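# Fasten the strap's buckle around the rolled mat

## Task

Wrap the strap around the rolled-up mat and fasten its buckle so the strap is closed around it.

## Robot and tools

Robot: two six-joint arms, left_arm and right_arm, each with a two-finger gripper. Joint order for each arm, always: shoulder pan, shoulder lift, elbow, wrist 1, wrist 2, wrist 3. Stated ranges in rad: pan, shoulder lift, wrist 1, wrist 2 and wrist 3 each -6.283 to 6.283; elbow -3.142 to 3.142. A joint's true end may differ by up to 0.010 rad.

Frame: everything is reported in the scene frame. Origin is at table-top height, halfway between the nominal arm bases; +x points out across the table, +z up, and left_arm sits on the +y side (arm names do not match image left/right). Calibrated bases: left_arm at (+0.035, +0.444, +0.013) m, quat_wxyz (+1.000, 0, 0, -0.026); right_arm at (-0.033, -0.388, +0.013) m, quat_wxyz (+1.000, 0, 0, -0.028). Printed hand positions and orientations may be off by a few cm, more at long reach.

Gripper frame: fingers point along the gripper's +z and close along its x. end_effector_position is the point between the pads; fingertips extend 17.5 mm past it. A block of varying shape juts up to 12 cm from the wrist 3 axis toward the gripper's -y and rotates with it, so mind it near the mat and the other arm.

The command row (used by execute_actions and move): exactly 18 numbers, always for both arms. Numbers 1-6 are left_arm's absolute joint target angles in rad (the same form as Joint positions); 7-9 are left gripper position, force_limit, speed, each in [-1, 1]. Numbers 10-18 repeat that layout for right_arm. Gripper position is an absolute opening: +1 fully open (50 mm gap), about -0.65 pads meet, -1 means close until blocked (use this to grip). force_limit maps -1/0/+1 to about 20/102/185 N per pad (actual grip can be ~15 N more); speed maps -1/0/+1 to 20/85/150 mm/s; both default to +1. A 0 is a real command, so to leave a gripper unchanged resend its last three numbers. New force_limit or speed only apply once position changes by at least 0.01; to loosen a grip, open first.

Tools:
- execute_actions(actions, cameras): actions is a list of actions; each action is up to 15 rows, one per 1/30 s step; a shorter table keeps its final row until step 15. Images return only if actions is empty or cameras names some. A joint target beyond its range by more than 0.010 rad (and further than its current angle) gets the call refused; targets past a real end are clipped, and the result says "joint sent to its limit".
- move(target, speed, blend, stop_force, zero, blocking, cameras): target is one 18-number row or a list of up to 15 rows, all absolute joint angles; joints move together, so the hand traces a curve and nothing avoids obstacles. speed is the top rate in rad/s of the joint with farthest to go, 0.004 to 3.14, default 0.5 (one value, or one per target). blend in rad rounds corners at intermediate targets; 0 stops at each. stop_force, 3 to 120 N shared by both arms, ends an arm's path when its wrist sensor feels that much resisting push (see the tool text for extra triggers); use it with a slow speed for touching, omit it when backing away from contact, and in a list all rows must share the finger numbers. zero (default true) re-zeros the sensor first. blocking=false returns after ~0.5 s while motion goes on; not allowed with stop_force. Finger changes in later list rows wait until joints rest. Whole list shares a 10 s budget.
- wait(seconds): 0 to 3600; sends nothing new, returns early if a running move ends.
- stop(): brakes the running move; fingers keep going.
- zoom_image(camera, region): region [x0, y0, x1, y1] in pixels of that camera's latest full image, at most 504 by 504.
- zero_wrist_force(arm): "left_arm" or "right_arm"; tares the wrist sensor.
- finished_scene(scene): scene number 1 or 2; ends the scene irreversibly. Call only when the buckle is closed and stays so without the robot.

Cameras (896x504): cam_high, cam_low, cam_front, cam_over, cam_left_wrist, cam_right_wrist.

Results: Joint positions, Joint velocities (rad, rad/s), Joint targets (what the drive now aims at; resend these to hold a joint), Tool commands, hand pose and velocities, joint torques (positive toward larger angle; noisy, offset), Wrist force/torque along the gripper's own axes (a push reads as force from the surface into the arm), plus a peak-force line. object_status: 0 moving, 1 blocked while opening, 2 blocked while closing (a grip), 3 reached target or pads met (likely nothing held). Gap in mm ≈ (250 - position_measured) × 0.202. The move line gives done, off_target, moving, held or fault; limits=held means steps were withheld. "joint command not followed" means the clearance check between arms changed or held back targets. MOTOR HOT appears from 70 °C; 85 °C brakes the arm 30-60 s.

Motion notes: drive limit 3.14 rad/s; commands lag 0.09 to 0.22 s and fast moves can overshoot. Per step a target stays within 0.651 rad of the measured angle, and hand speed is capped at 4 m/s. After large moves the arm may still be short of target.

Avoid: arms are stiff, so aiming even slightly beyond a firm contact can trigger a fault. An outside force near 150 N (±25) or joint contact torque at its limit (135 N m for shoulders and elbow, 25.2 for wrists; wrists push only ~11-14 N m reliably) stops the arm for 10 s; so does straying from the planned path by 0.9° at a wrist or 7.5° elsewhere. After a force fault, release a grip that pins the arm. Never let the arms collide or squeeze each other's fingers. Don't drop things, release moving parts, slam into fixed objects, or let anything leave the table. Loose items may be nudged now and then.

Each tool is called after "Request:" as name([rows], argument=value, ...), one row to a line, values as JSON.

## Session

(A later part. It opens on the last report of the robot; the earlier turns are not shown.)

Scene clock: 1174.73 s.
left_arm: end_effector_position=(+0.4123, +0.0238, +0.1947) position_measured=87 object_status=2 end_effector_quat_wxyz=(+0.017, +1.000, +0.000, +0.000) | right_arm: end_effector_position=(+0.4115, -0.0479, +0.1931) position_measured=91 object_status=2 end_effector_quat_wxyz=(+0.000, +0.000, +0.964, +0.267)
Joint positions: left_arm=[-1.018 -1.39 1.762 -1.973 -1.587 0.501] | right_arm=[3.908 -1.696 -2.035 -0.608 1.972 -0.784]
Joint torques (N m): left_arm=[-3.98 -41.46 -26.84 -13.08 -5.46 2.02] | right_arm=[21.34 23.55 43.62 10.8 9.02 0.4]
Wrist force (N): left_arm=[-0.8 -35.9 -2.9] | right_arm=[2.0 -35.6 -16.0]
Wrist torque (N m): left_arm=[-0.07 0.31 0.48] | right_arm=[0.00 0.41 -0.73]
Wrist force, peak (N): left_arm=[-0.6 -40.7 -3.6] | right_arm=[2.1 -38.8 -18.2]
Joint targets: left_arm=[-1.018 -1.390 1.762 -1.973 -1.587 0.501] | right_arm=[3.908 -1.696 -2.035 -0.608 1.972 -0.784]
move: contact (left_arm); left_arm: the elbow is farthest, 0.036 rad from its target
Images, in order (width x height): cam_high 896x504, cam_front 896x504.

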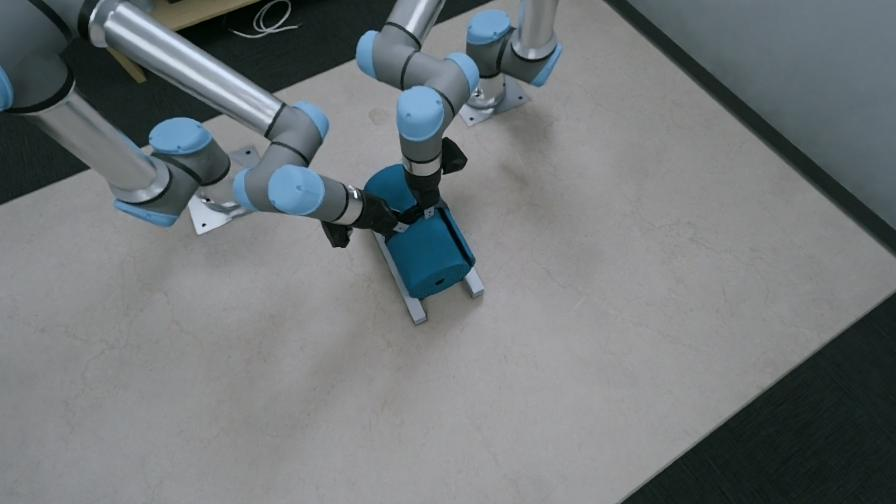

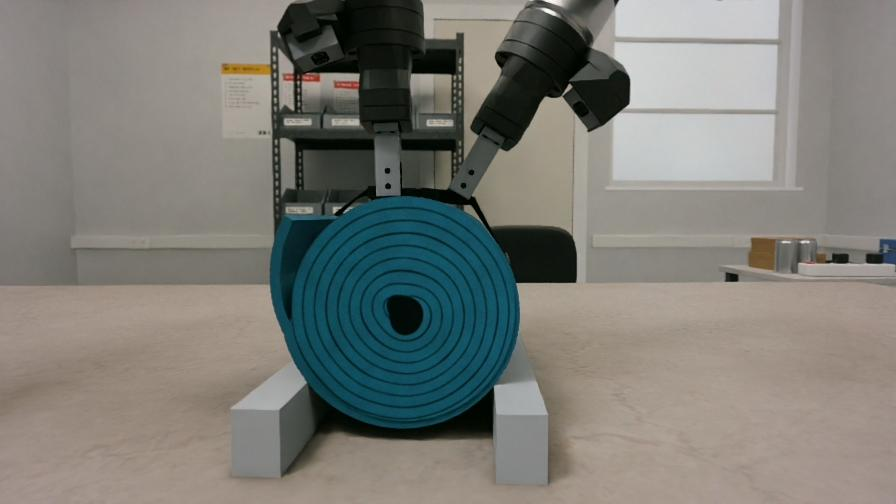

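Request:
move([
  [-1.0101,-1.4058,1.7798,-1.9753,-1.5878,0.5084,-1,0.2,-0.95,3.908,-1.696,-2.035,-0.608,1.972,-0.784,-1,0.2,-0.95],
  [-1.0101,-1.404,1.7842,-1.9815,-1.5878,0.5084,-1,0.2,-0.95,3.908,-1.696,-2.035,-0.608,1.972,-0.784,-1,0.2,-0.95],
], speed=0.1, cameras=["cam_front","cam_high"])

Request:
zoom_image(camera="cam_front", region=[385, 175, 465, 215])

Request:
zoom_image(camera="cam_high", region=[395, 195, 445, 225])

Request:
move(target=[-1.0340,-1.3559,1.7301,-1.9759,-1.5871,0.4846,-1,0.2,-0.95,3.908,-1.696,-2.035,-0.608,1.972,-0.784,-1,0.2,-0.95], speed=0.02, stop_force=35, cameras=["cam_front","cam_high"])

Request:
zoom_image(camera="cam_front", region=[385, 175, 465, 215])

Scene clock: 1185.03 s.
left_arm: end_effector_position=(+0.4120, +0.0328, +0.1927) position_measured=87 object_status=2 end_effector_quat_wxyz=(+0.017, +1.000, +0.000, +0.000) | right_arm: end_effector_position=(+0.4115, -0.0478, +0.1932) position_measured=91 object_status=2 end_effector_quat_wxyz=(+0.000, +0.000, +0.964, +0.267)
Joint positions: left_arm=[-1.01 -1.404 1.784 -1.982 -1.588 0.508] | right_arm=[3.908 -1.696 -2.035 -0.608 1.972 -0.784]
Joint torques (N m): left_arm=[-7.87 -36.92 -31.19 -0.58 1.67 -2.64] | right_arm=[-6.24 23.48 15.21 3.62 -1.36 0.5]
Wrist force (N): left_arm=[-2.1 0.2 -0.7] | right_arm=[2.4 -7.1 2.1]
Wrist torque (N m): left_arm=[0.10 0.30 -0.05] | right_arm=[-0.44 -0.10 -0.24]
Wrist force, peak (N): left_arm=[-0.7 -36.5 -3.1] | right_arm=[2.1 -35.9 -16.5]
Joint targets: left_arm=[-1.010 -1.404 1.784 -1.981 -1.588 0.508] | right_arm=[3.908 -1.696 -2.035 -0.608 1.972 -0.784]
move: done
Images, in order (width x height): cam_high 896x504, cam_front 896x504.

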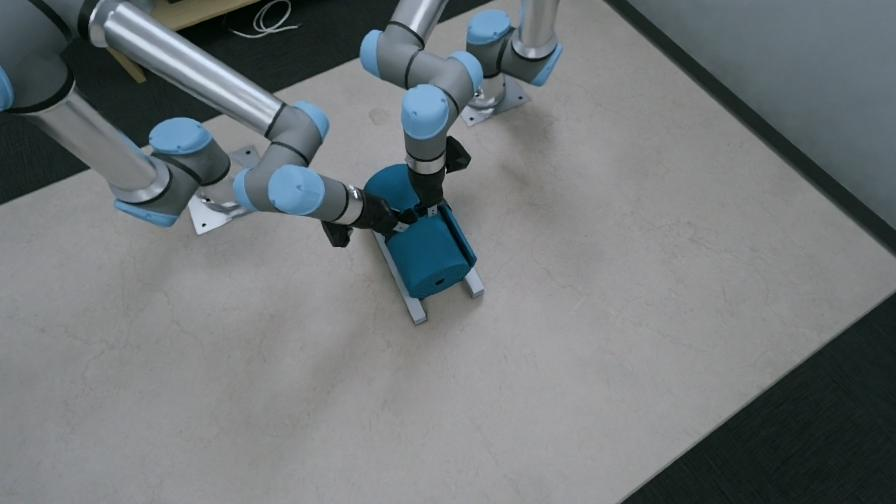

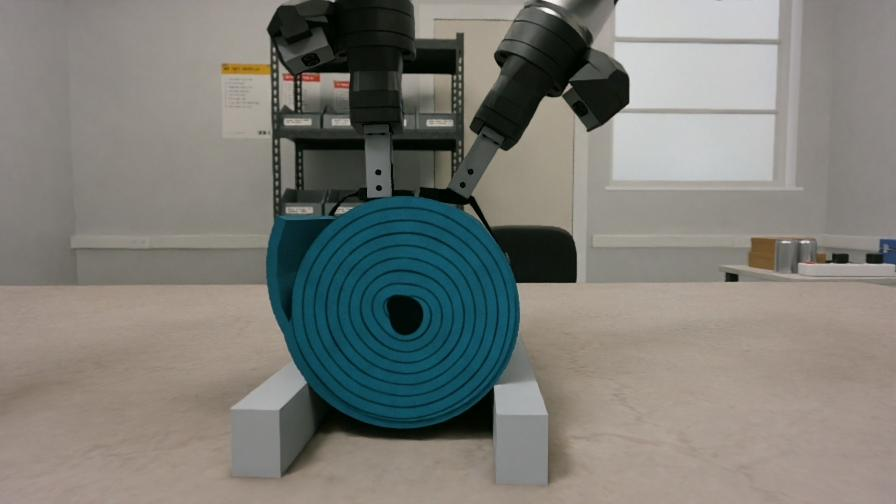

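Scaled by 6.300.

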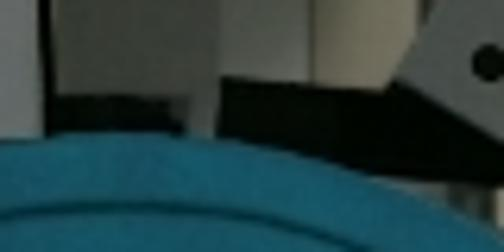

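Scaled by 10.080.

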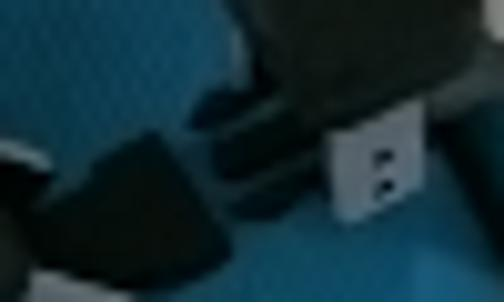

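Scene clock: 1186.87 s.
left_arm: end_effector_position=(+0.4122, +0.0244, +0.1923) position_measured=87 object_status=2 end_effector_quat_wxyz=(+0.017, +1.000, +0.000, +0.000) | right_arm: end_effector_position=(+0.4115, -0.0479, +0.1931) position_measured=91 object_status=2 end_effector_quat_wxyz=(+0.000, +0.000, +0.964, +0.267)
Joint positions: left_arm=[-1.017 -1.389 1.767 -1.979 -1.587 0.501] | right_arm=[3.908 -1.696 -2.035 -0.608 1.972 -0.784]
Joint torques (N m): left_arm=[-3.01 -42.23 -26.58 -12.58 -5.67 2.26] | right_arm=[22.69 23.74 40.23 9.6 9.07 0.47]
Wrist force (N): left_arm=[-2.0 -33.6 -3.8] | right_arm=[1.5 -34.2 -19.3]
Wrist torque (N m): left_arm=[-0.07 0.31 0.25] | right_arm=[-0.12 -0.07 -0.45]
Wrist force, peak (N): left_arm=[-1.4 -40.4 -5.1] | right_arm=[3.4 -35.8 -20.9]
Joint targets: left_arm=[-1.017 -1.389 1.767 -1.979 -1.587 0.501] | right_arm=[3.908 -1.696 -2.035 -0.608 1.972 -0.784]
move: contact (left_arm); left_arm: the elbow is farthest, 0.037 rad from its target
Images, in order (width x height): cam_high 896x504, cam_front 896x504.

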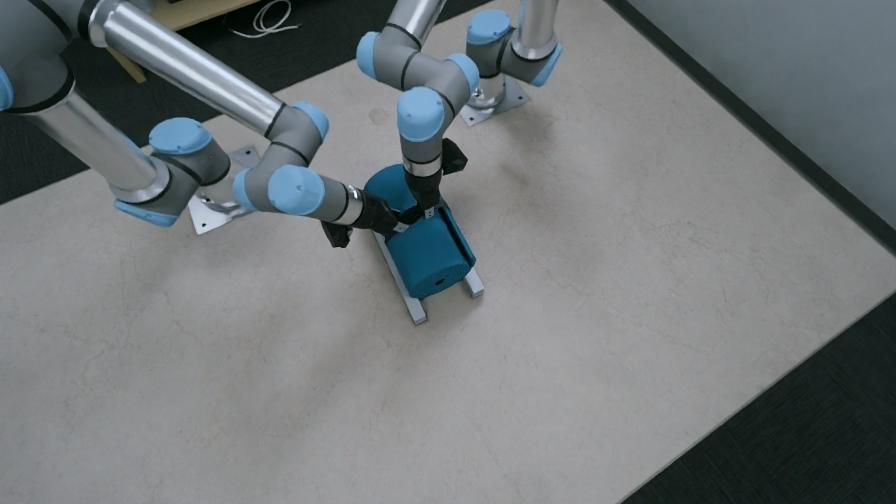

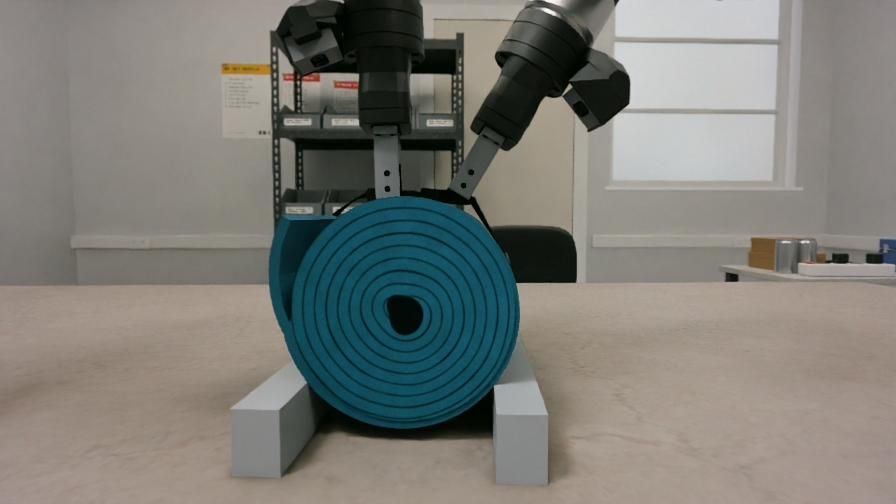

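Scaled by 6.300.

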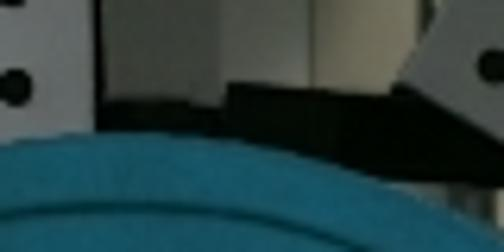

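Request:
move([
  [-1.0101,-1.404,1.7842,-1.9815,-1.5878,0.5084,-1,0.2,-0.95,3.908,-1.696,-2.035,-0.608,1.972,-0.784,-1,0.2,-0.95],
  [-1.0033,-1.3975,1.776,-1.9798,-1.588,0.5152,-1,0.2,-0.95,3.908,-1.696,-2.035,-0.608,1.972,-0.784,-1,0.2,-0.95],
], speed=0.1, cameras=["cam_high"])

Request:
zoom_image(camera="cam_high", region=[395, 195, 445, 225])

Request:
move(target=[-1.0272,-1.3494,1.7219,-1.9742,-1.5873,0.4914,-1,0.2,-0.95,3.908,-1.696,-2.035,-0.608,1.972,-0.784,-1,0.2,-0.95], speed=0.02, stop_force=35, cameras=["cam_front","cam_high"])

Request:
zoom_image(camera="cam_front", region=[385, 175, 465, 215])

Request:
zoom_image(camera="cam_high", region=[395, 195, 445, 225])

Scene clock: 1211.13 s.
left_arm: end_effector_position=(+0.4163, +0.0328, +0.1930) position_measured=87 object_status=2 end_effector_quat_wxyz=(+0.017, +1.000, +0.000, +0.000) | right_arm: end_effector_position=(+0.4115, -0.0478, +0.1932) position_measured=91 object_status=2 end_effector_quat_wxyz=(+0.000, +0.000, +0.964, +0.267)
Joint positions: left_arm=[-1.003 -1.397 1.776 -1.98 -1.588 0.516] | right_arm=[3.908 -1.696 -2.035 -0.608 1.972 -0.784]
Joint torques (N m): left_arm=[-7.87 -42.02 -16.58 -1.91 -1.46 -2.67] | right_arm=[-6.59 23.59 17.03 3.6 -1.32 0.5]
Wrist force (N): left_arm=[-2.3 -0.1 -0.5] | right_arm=[1.4 -7.8 1.6]
Wrist torque (N m): left_arm=[0.06 0.35 -0.07] | right_arm=[-0.57 0.05 -0.24]
Wrist force, peak (N): left_arm=[-1.7 -34.0 -4.1] | right_arm=[1.9 -35.0 -19.3]
Joint targets: left_arm=[-1.003 -1.398 1.776 -1.980 -1.588 0.515] | right_arm=[3.908 -1.696 -2.035 -0.608 1.972 -0.784]
move: done

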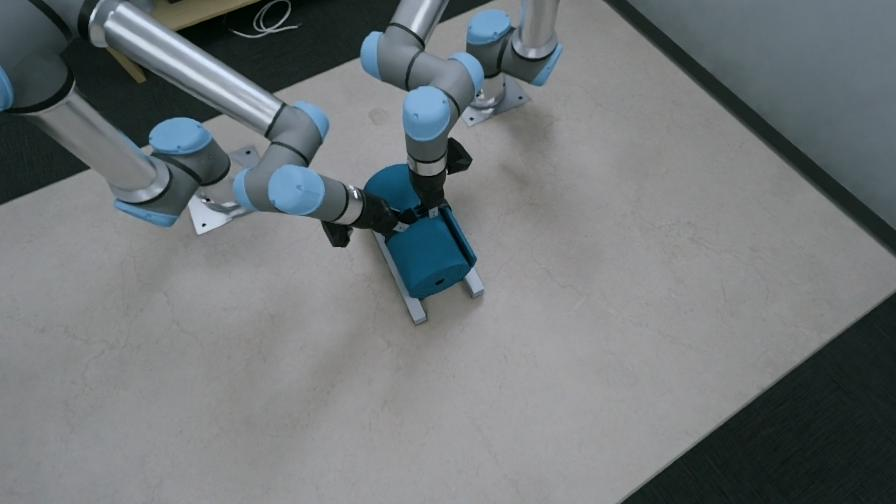

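Scaled by 10.080.

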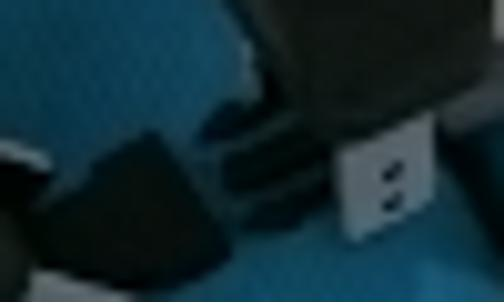

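Scene clock: 1212.97 s.
left_arm: end_effector_position=(+0.4164, +0.0243, +0.1925) position_measured=87 object_status=2 end_effector_quat_wxyz=(+0.017, +1.000, +0.000, +0.000) | right_arm: end_effector_position=(+0.4115, -0.0479, +0.1931) position_measured=91 object_status=2 end_effector_quat_wxyz=(+0.000, +0.000, +0.964, +0.267)
Joint positions: left_arm=[-1.011 -1.382 1.759 -1.978 -1.587 0.508] | right_arm=[3.908 -1.696 -2.035 -0.608 1.972 -0.784]
Joint torques (N m): left_arm=[-4.68 -41.28 -25.94 -12.51 -5.94 2.4] | right_arm=[22.82 24.42 39.12 9.67 9.13 0.63]
Wrist force (N): left_arm=[-1.6 -34.8 -5.7] | right_arm=[1.3 -35.8 -22.2]
Wrist torque (N m): left_arm=[-0.08 0.34 0.07] | right_arm=[-0.26 -0.01 -0.21]
Wrist force, peak (N): left_arm=[-1.4 -41.7 -6.4] | right_arm=[3.2 -36.7 -22.8]
Joint targets: left_arm=[-1.011 -1.382 1.759 -1.978 -1.588 0.508] | right_arm=[3.908 -1.696 -2.035 -0.608 1.972 -0.784]
move: contact (left_arm); left_arm: the elbow is farthest, 0.037 rad from its target
Images, in order (width x height): cam_high 896x504, cam_front 896x504.

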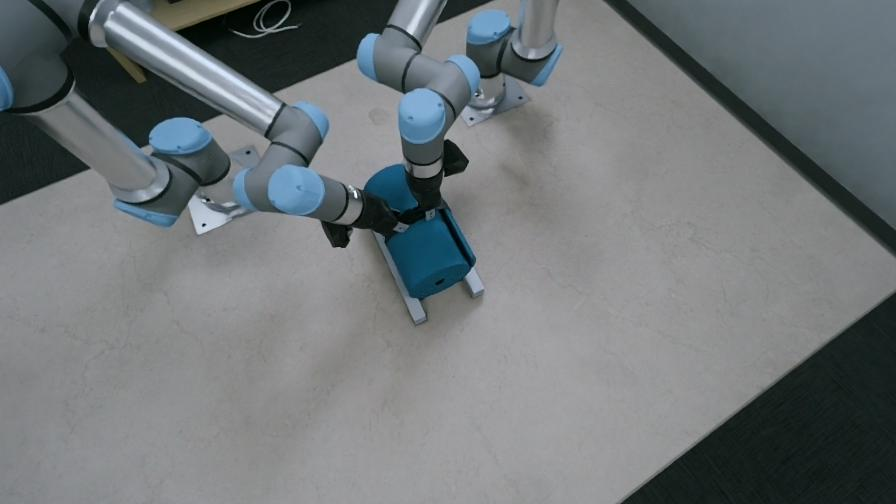

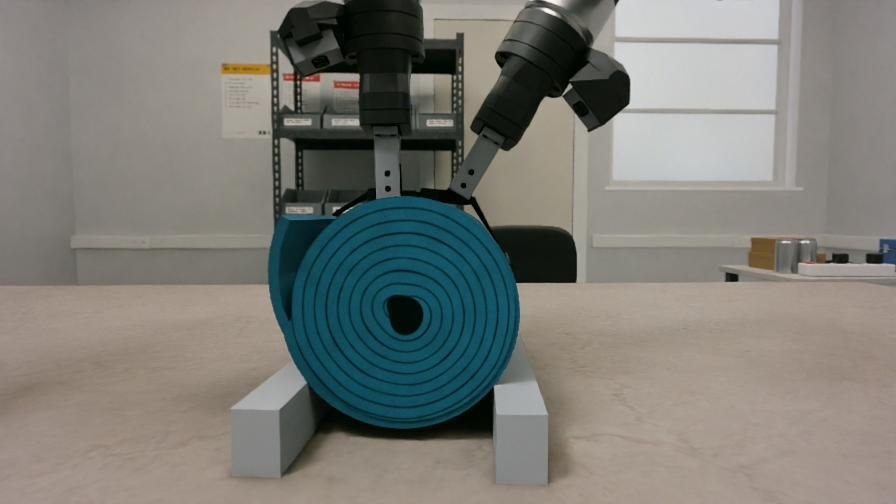

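Scaled by 6.300.

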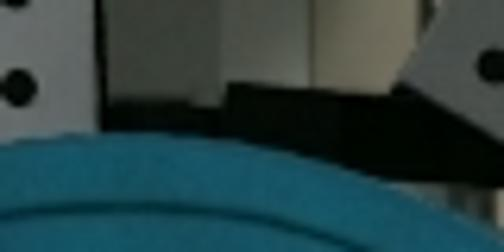

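Scaled by 10.080.

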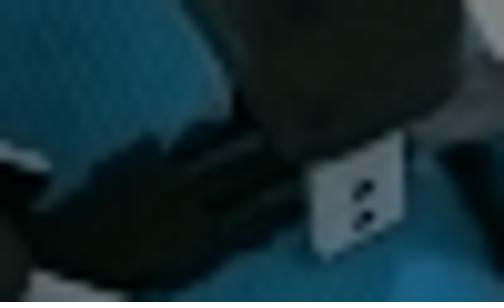

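Request:
move(target=[-1.0272,-1.3494,1.7219,-1.9742,-1.5873,0.4914,-1,0.2,-0.95,3.908,-1.696,-2.035,-0.608,1.972,-0.784,-1,0.2,-0.95], speed=0.01, stop_force=58, zero=false, cameras=["cam_front","cam_high"])

Request:
zoom_image(camera="cam_front", region=[385, 175, 465, 215])

Request:
zoom_image(camera="cam_high", region=[395, 195, 445, 225])

Scene clock: 1226.03 s.
left_arm: end_effector_position=(+0.4165, +0.0234, +0.1924) position_measured=87 object_status=2 end_effector_quat_wxyz=(+0.017, +1.000, +0.000, +0.000) | right_arm: end_effector_position=(+0.4115, -0.0479, +0.1931) position_measured=91 object_status=2 end_effector_quat_wxyz=(+0.000, +0.000, +0.964, +0.267)
Joint positions: left_arm=[-1.011 -1.381 1.757 -1.977 -1.587 0.507] | right_arm=[3.908 -1.696 -2.035 -0.608 1.972 -0.784]
Joint torques (N m): left_arm=[-12.56 -38.58 -31.75 -17.48 -8.12 2.43] | right_arm=[23.11 23.74 40.54 9.17 9.19 0.7]
Wrist force (N): left_arm=[-2.0 -56.6 -9.6] | right_arm=[3.1 -47.0 -33.3]
Wrist torque (N m): left_arm=[0.19 0.31 0.13] | right_arm=[0.09 0.04 -0.23]
Wrist force, peak (N): left_arm=[-2.3 -61.3 -10.6] | right_arm=[2.9 -49.2 -35.6]
Joint targets: left_arm=[-1.011 -1.381 1.757 -1.977 -1.588 0.507] | right_arm=[3.908 -1.696 -2.035 -0.608 1.972 -0.784]
move: contact (left_arm); left_arm: the elbow is farthest, 0.035 rad from its target
Images, in order (width x height): cam_high 896x504, cam_front 896x504.

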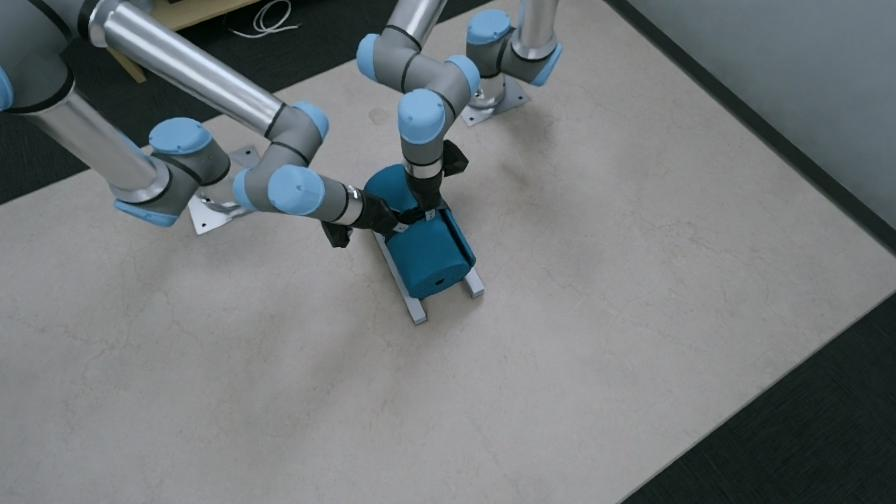

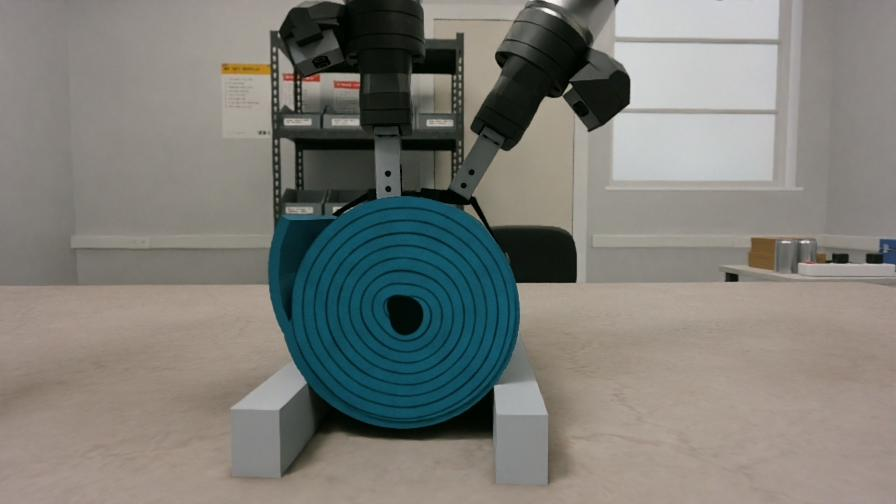

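Scaled by 6.300.

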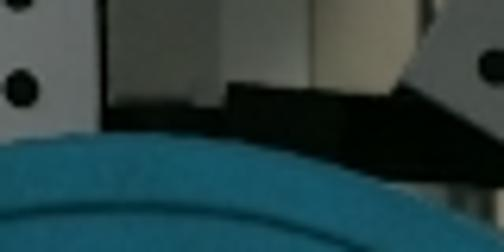

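Scaled by 10.080.

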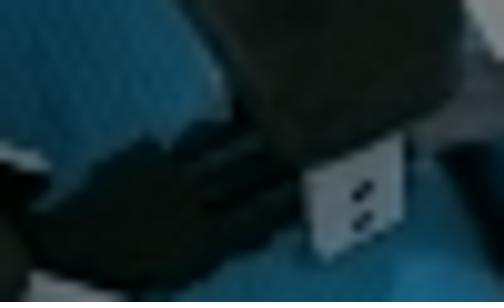

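Request:
move([
  [-1.0033,-1.3975,1.776,-1.9798,-1.588,0.5152,-1,0.2,-0.95,3.908,-1.696,-2.035,-0.608,1.972,-0.784,-1,0.2,-0.95],
  [-1.0033,-1.3975,1.776,-1.9798,-1.588,0.5152,1,0,-0.9,3.908,-1.696,-2.035,-0.608,1.972,-0.784,-1,0.2,-0.95],
  [-0.9224,-1.5907,1.8747,-2.0732,-1.7168,0.5805,1,0,-0.9,3.908,-1.696,-2.035,-0.608,1.972,-0.784,-1,0.2,-0.95],
  [-0.7818,-1.4744,2.0821,-2.7347,-2.0177,0.6076,1,0,-0.9,3.908,-1.696,-2.035,-0.608,1.972,-0.784,-1,0.2,-0.95],
], speed=[0.1,0.2,0.4,0.6], cameras=["cam_left_wrist","cam_front","cam_over"])

Request:
zoom_image(camera="cam_left_wrist", region=[370, 60, 530, 280])

Request:
zoom_image(camera="cam_left_wrist", region=[380, 100, 500, 200])

Request:
zoom_image(camera="cam_over", region=[300, 80, 480, 220])

Scene clock: 1261.53 s.
left_arm: end_effector_position=(+0.4348, +0.0353, +0.2284) position_measured=3 object_status=3 end_effector_quat_wxyz=(+0.342, +0.940, +0.000, +0.000) | right_arm: end_effector_position=(+0.4115, -0.0479, +0.1931) position_measured=91 object_status=2 end_effector_quat_wxyz=(+0.000, +0.000, +0.964, +0.267)
Joint positions: left_arm=[-0.782 -1.474 2.082 -2.734 -2.018 0.608] | right_arm=[3.908 -1.696 -2.035 -0.608 1.972 -0.784]
Joint torques (N m): left_arm=[-7.7 -36.81 -24.38 -5.36 -1.03 -2.26] | right_arm=[-6.15 24.56 14.87 3.64 -1.36 0.73]
Wrist force (N): left_arm=[-2.5 -2.3 0.1] | right_arm=[1.3 -7.1 1.8]
Wrist torque (N m): left_arm=[-0.28 0.46 -0.19] | right_arm=[-0.44 0.08 -0.24]
Wrist force, peak (N): left_arm=[-2.0 -56.9 -9.6] | right_arm=[3.2 -47.3 -33.6]
Joint targets: left_arm=[-0.782 -1.474 2.082 -2.735 -2.018 0.608] | right_arm=[3.908 -1.696 -2.035 -0.608 1.972 -0.784]
move: done
Images, in order (width x height): cam_front 896x504, cam_over 896x504, cam_left_wrist 896x504.

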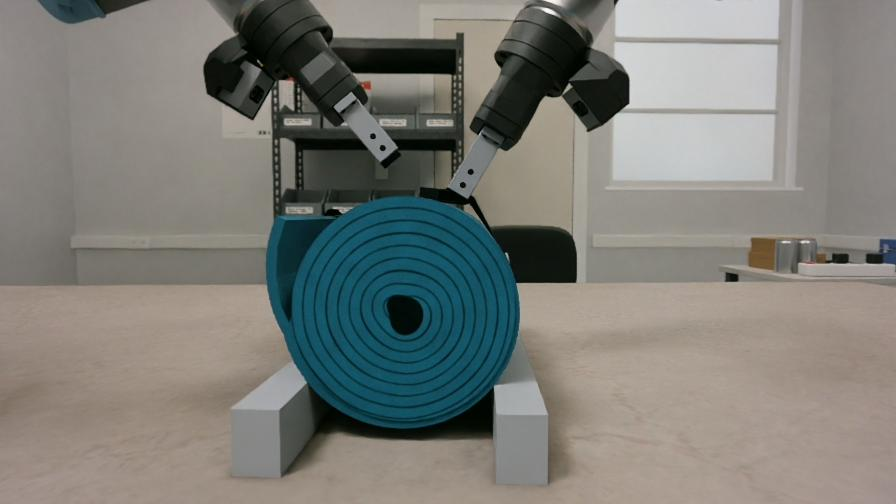

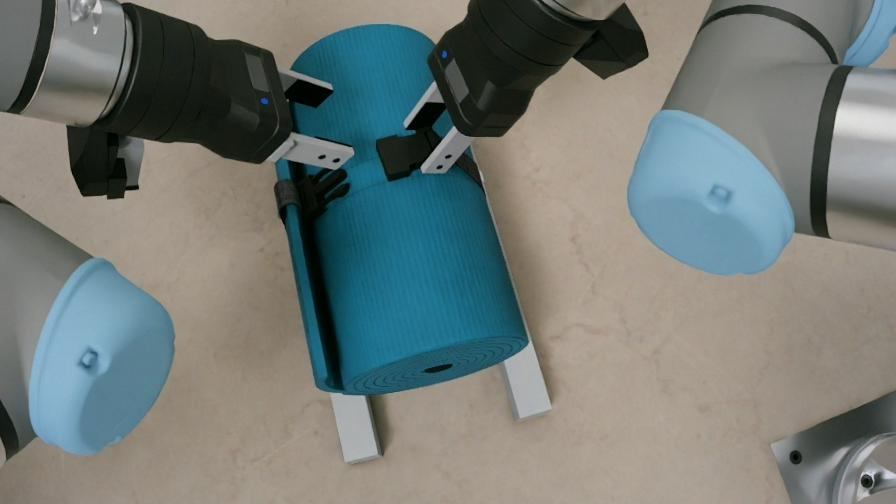

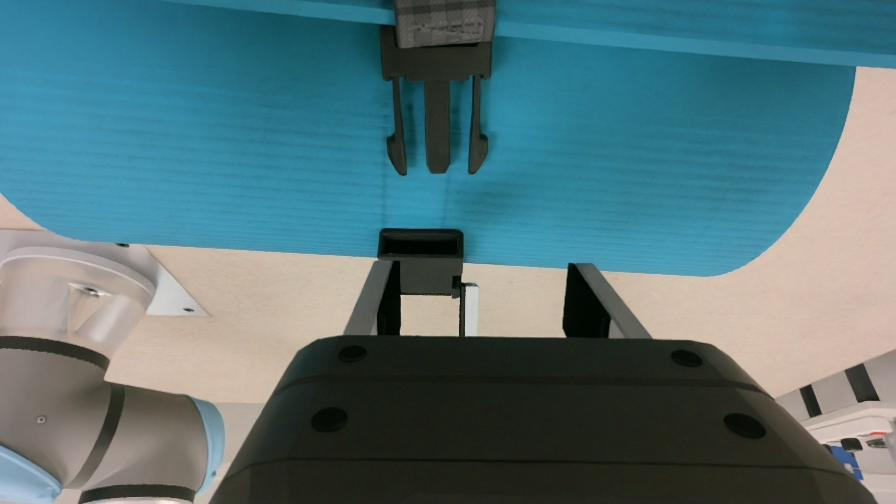

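Scaled by 2.291.

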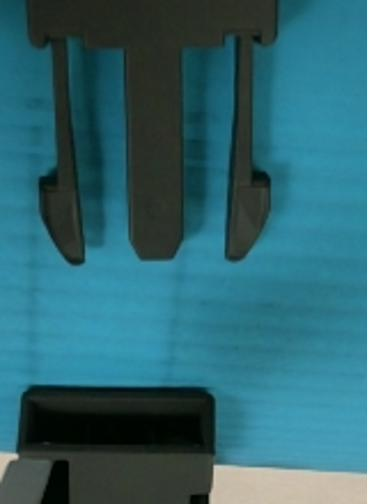

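Scaled by 4.200.

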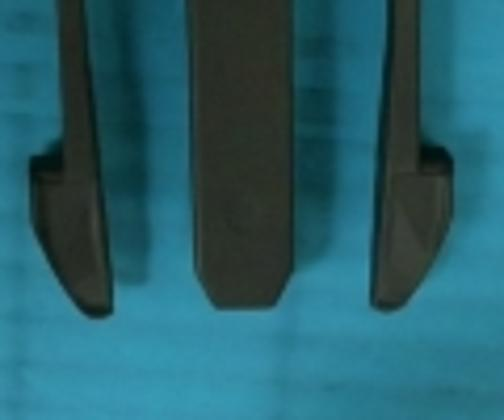

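Scaled by 2.800.

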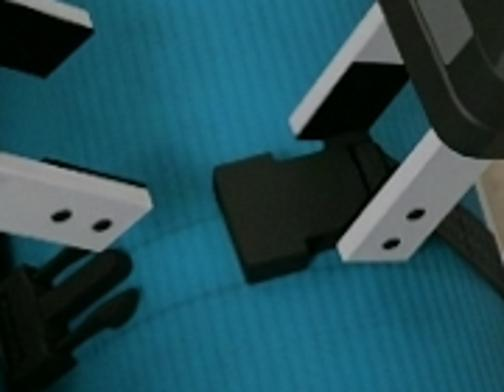

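Request:
zoom_image(camera="cam_left_wrist", region=[370, 218, 480, 268])

Request:
zoom_image(camera="cam_front", region=[400, 175, 460, 210])

Scaled by 4.582.

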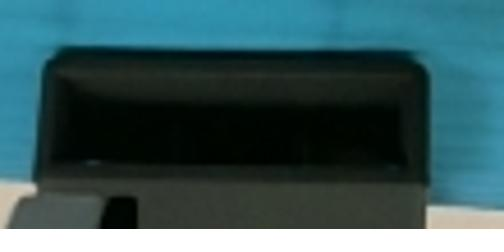

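Scaled by 8.400.

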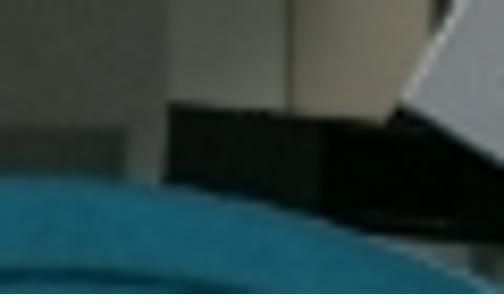

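Request:
move([
  [-0.7282,-1.5089,2.2266,-2.8059,-2.0343,0.6656,1,0,-0.9,3.908,-1.696,-2.035,-0.608,1.972,-0.784,-1,0.2,-0.95],
  [-0.7701,-1.4132,2.2306,-2.9232,-2.0133,0.6253,1,0,-0.9,3.908,-1.696,-2.035,-0.608,1.972,-0.784,-1,0.2,-0.95],
], speed=[0.4,0.1], cameras=["cam_front","cam_left_wrist"])

Request:
zoom_image(camera="cam_left_wrist", region=[350, 150, 650, 340])

Request:
zoom_image(camera="cam_front", region=[300, 160, 420, 240])

Scene clock: 1341.03 s.
left_arm: end_effector_position=(+0.4193, +0.0632, +0.1583) position_measured=3 object_status=3 end_effector_quat_wxyz=(+0.334, +0.943, +0.000, +0.000) end_effector_velocity=(+0.000, +0.001, -0.001) end_effector_angular_velocity=(+0.004, +0.003, +0.001) | right_arm: end_effector_position=(+0.4115, -0.0479, +0.1931) position_measured=91 object_status=2 end_effector_quat_wxyz=(+0.000, +0.000, +0.964, +0.267)
Joint positions: left_arm=[-0.77 -1.413 2.231 -2.923 -2.013 0.625] | right_arm=[3.908 -1.696 -2.035 -0.608 1.972 -0.784]
Joint velocities: left_arm=[0.001 0 0 0.005 0 0] | right_arm=[within noise]
Joint torques (N m): left_arm=[-13.76 -7.28 -17.73 0.29 2.79 0.73] | right_arm=[-6.3 24.39 15.22 3.74 -1.26 0.83]
Wrist force (N): left_arm=[-15.2 -24.4 -89.0] | right_arm=[0.5 -2.4 -0.4]
Wrist torque (N m): left_arm=[-0.94 -2.24 0.57] | right_arm=[-0.34 0.06 -0.26]
Wrist force, peak (N): left_arm=[-19.6 1.9 -117.5] | right_arm=[1.2 -7.4 2.0]
Joint targets: left_arm=[-0.770 -1.413 2.231 -2.923 -2.013 0.625] | right_arm=[3.908 -1.696 -2.035 -0.608 1.972 -0.784]
move: done

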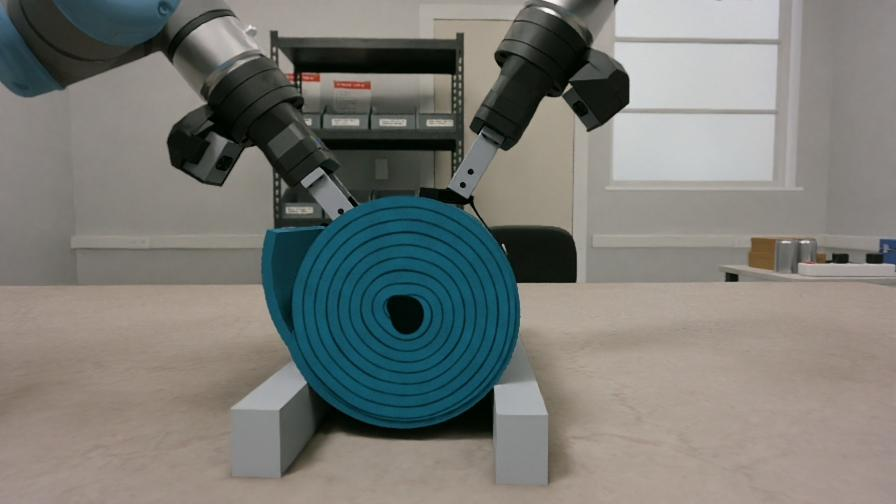

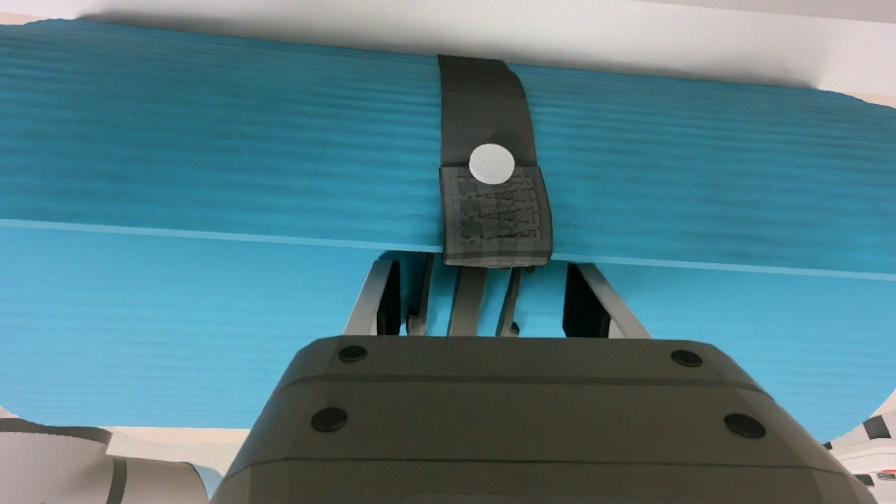

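Scaled by 1.680.

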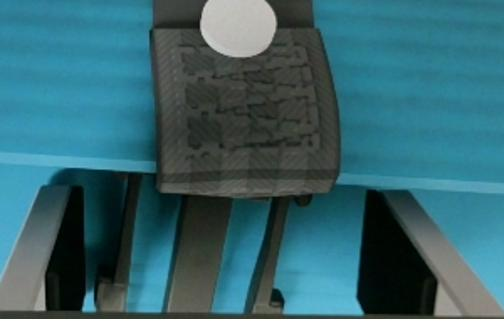

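Scaled by 4.200.

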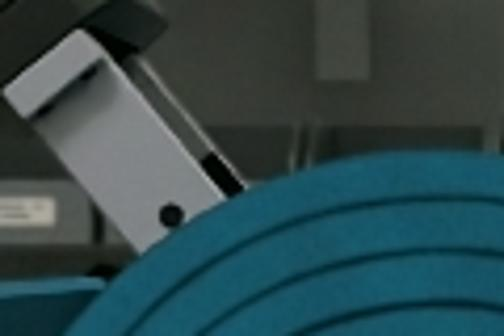

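Request:
move(target=[-0.7282,-1.5089,2.2266,-2.8059,-2.0343,0.6656,1,0,-0.9,3.908,-1.696,-2.035,-0.608,1.972,-0.784,-1,0.2,-0.95], speed=0.15, cameras=["cam_left_wrist","cam_over","cam_front"])

Request:
zoom_image(camera="cam_left_wrist", region=[350, 100, 650, 340])

Request:
zoom_image(camera="cam_over", region=[250, 120, 400, 240])

Scene clock: 1349.33 s.
left_arm: end_effector_position=(+0.4194, +0.0882, +0.1894) position_measured=3 object_status=3 end_effector_quat_wxyz=(+0.334, +0.943, +0.000, +0.000) | right_arm: end_effector_position=(+0.4115, -0.0479, +0.1931) position_measured=91 object_status=2 end_effector_quat_wxyz=(+0.000, +0.000, +0.964, +0.267)
Joint positions: left_arm=[-0.728 -1.509 2.227 -2.806 -2.034 0.666] | right_arm=[3.908 -1.696 -2.035 -0.608 1.972 -0.784]
Joint torques (N m): left_arm=[-7.86 -17.14 -22.98 -6.13 0.95 -2.24] | right_arm=[-5.88 24.82 15.74 3.72 -1.3 0.85]
Wrist force (N): left_arm=[-2.7 -1.8 0.2] | right_arm=[0.5 -2.3 -0.4]
Wrist torque (N m): left_arm=[-0.19 0.48 -0.19] | right_arm=[-0.35 0.05 -0.26]
Wrist force, peak (N): left_arm=[-14.2 -23.8 -89.1] | right_arm=[0.6 -2.7 -0.2]
Joint targets: left_arm=[-0.728 -1.509 2.227 -2.806 -2.034 0.666] | right_arm=[3.908 -1.696 -2.035 -0.608 1.972 -0.784]
move: done
Images, in order (width x height): cam_front 896x504, cam_over 896x504, cam_left_wrist 896x504.

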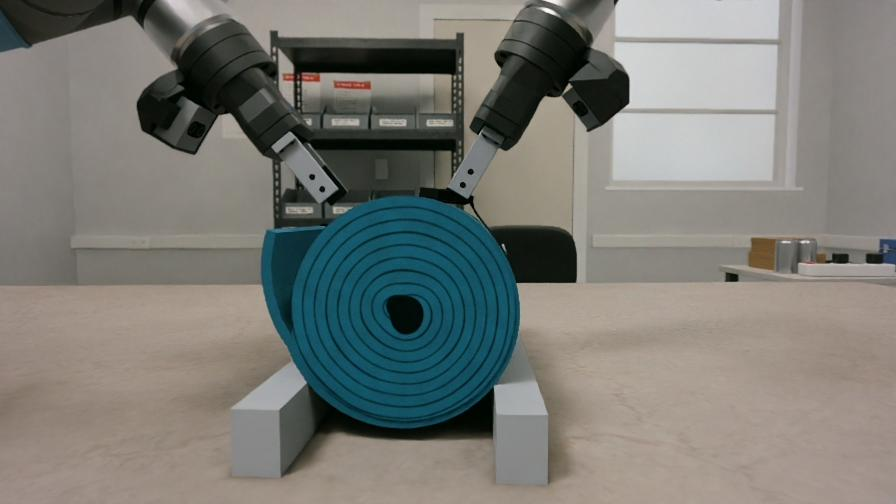

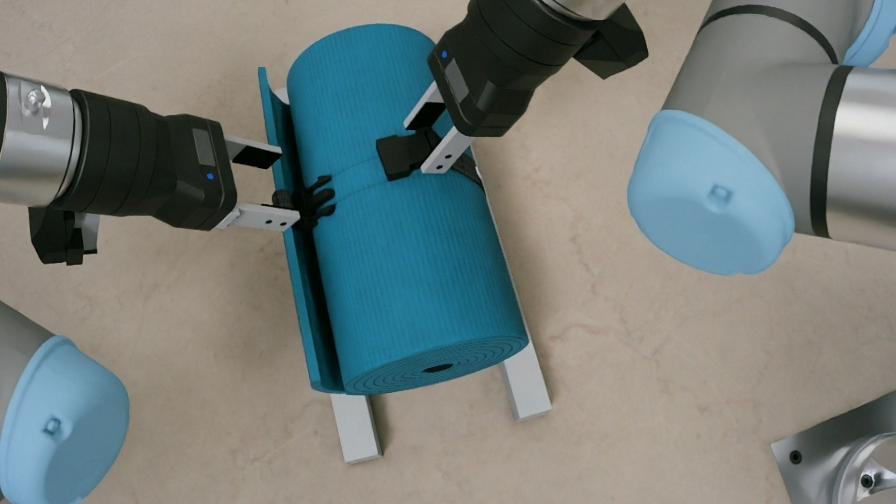

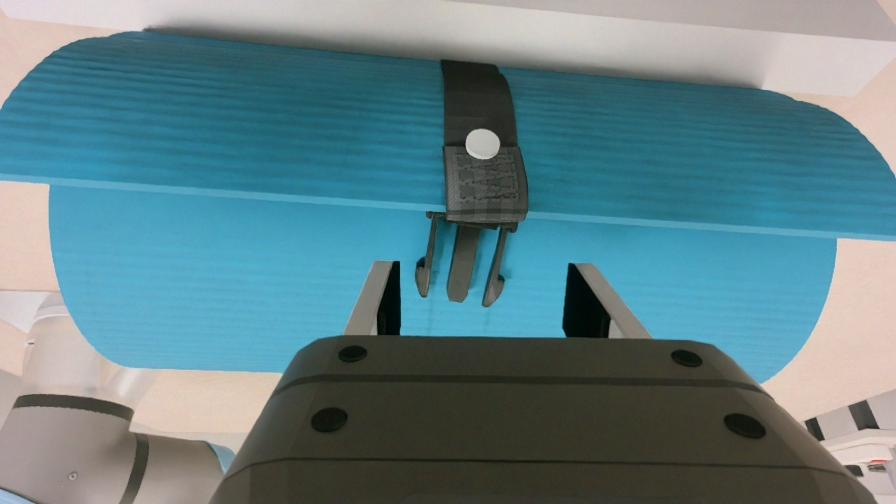

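Scaled by 1.680.

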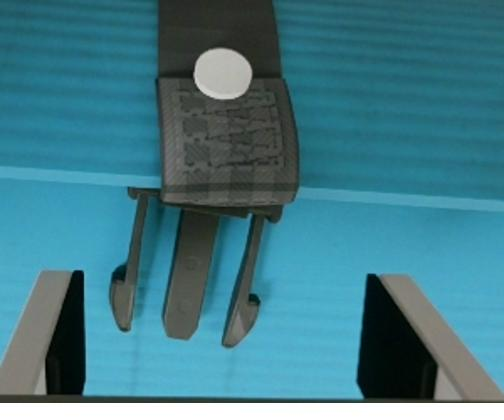

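Scaled by 3.360.

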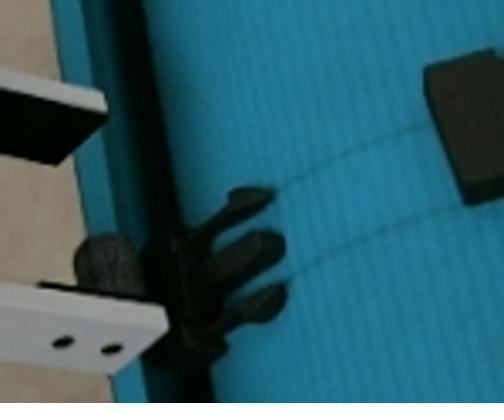

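Request:
move([
  [-0.7493,-1.409,2.2512,-2.9395,-2.0238,0.6451,1,0,-0.9,3.908,-1.696,-2.035,-0.608,1.972,-0.784,-1,0.2,-0.95],
  [-0.7493,-1.409,2.2512,-2.9395,-2.0238,0.6451,-1,0.2,-0.95,3.908,-1.696,-2.035,-0.608,1.972,-0.784,-1,0.2,-0.95],
  [-0.7493,-1.4925,2.2067,-2.8115,-2.0238,0.6451,-1,0.2,-0.95,3.908,-1.696,-2.035,-0.608,1.972,-0.784,-1,0.2,-0.95],
], speed=[0.12,0.1,0.15], cameras=["cam_front","cam_left_wrist"])

Request:
zoom_image(camera="cam_front", region=[310, 140, 450, 210])

Request:
zoom_image(camera="cam_left_wrist", region=[380, 180, 620, 340])

Scene clock: 1390.03 s.
left_arm: end_effector_position=(+0.4204, +0.0747, +0.1908) position_measured=89 object_status=2 end_effector_quat_wxyz=(+0.334, +0.943, +0.000, +0.000) | right_arm: end_effector_position=(+0.4115, -0.0479, +0.1931) position_measured=91 object_status=2 end_effector_quat_wxyz=(+0.000, +0.000, +0.964, +0.267)
Joint positions: left_arm=[-0.749 -1.493 2.207 -2.811 -2.024 0.645] | right_arm=[3.908 -1.696 -2.035 -0.608 1.972 -0.784]
Joint torques (N m): left_arm=[8.51 -17.89 -13.48 -6.16 -2.32 2.46] | right_arm=[-4.72 25.47 15.58 3.68 -1.19 1]
Wrist force (N): left_arm=[-2.8 -1.5 0.2] | right_arm=[0.4 -2.2 -0.8]
Wrist torque (N m): left_arm=[-0.15 0.50 -0.07] | right_arm=[-0.35 0.07 -0.26]
Wrist force, peak (N): left_arm=[-5.5 17.3 -28.3] | right_arm=[0.5 -2.4 -0.9]
Joint targets: left_arm=[-0.749 -1.492 2.207 -2.811 -2.024 0.645] | right_arm=[3.908 -1.696 -2.035 -0.608 1.972 -0.784]
move: done

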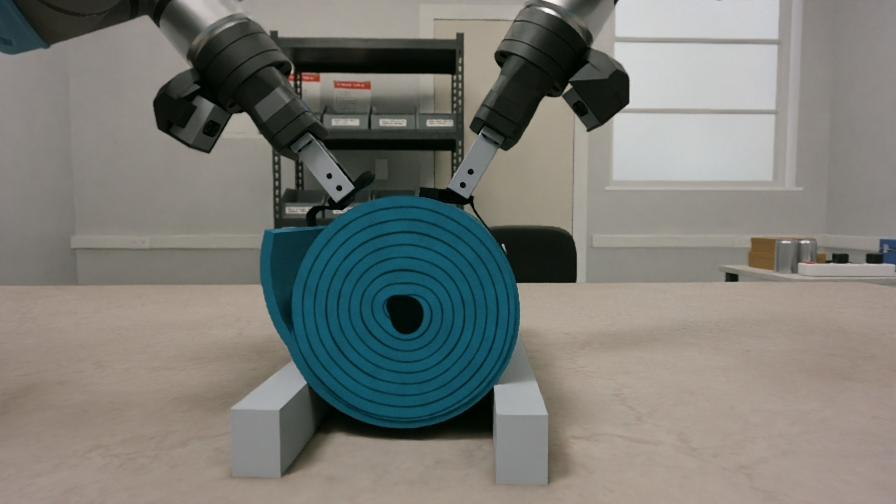

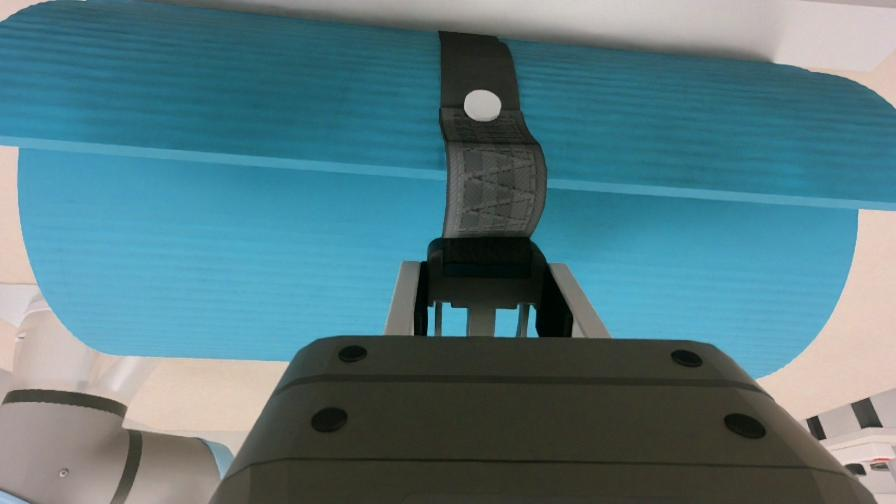

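Scaled by 3.600.

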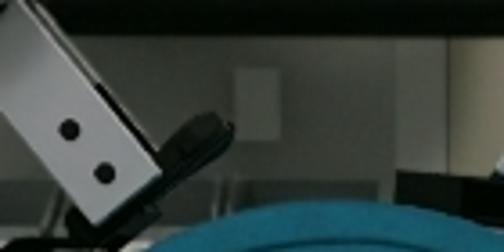

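Scaled by 2.100.

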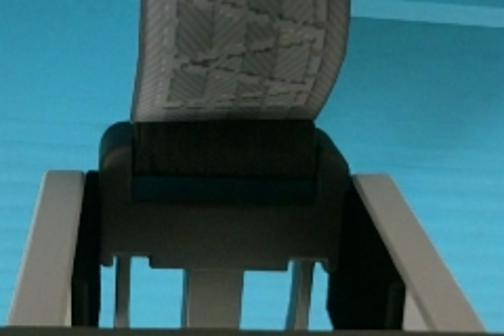

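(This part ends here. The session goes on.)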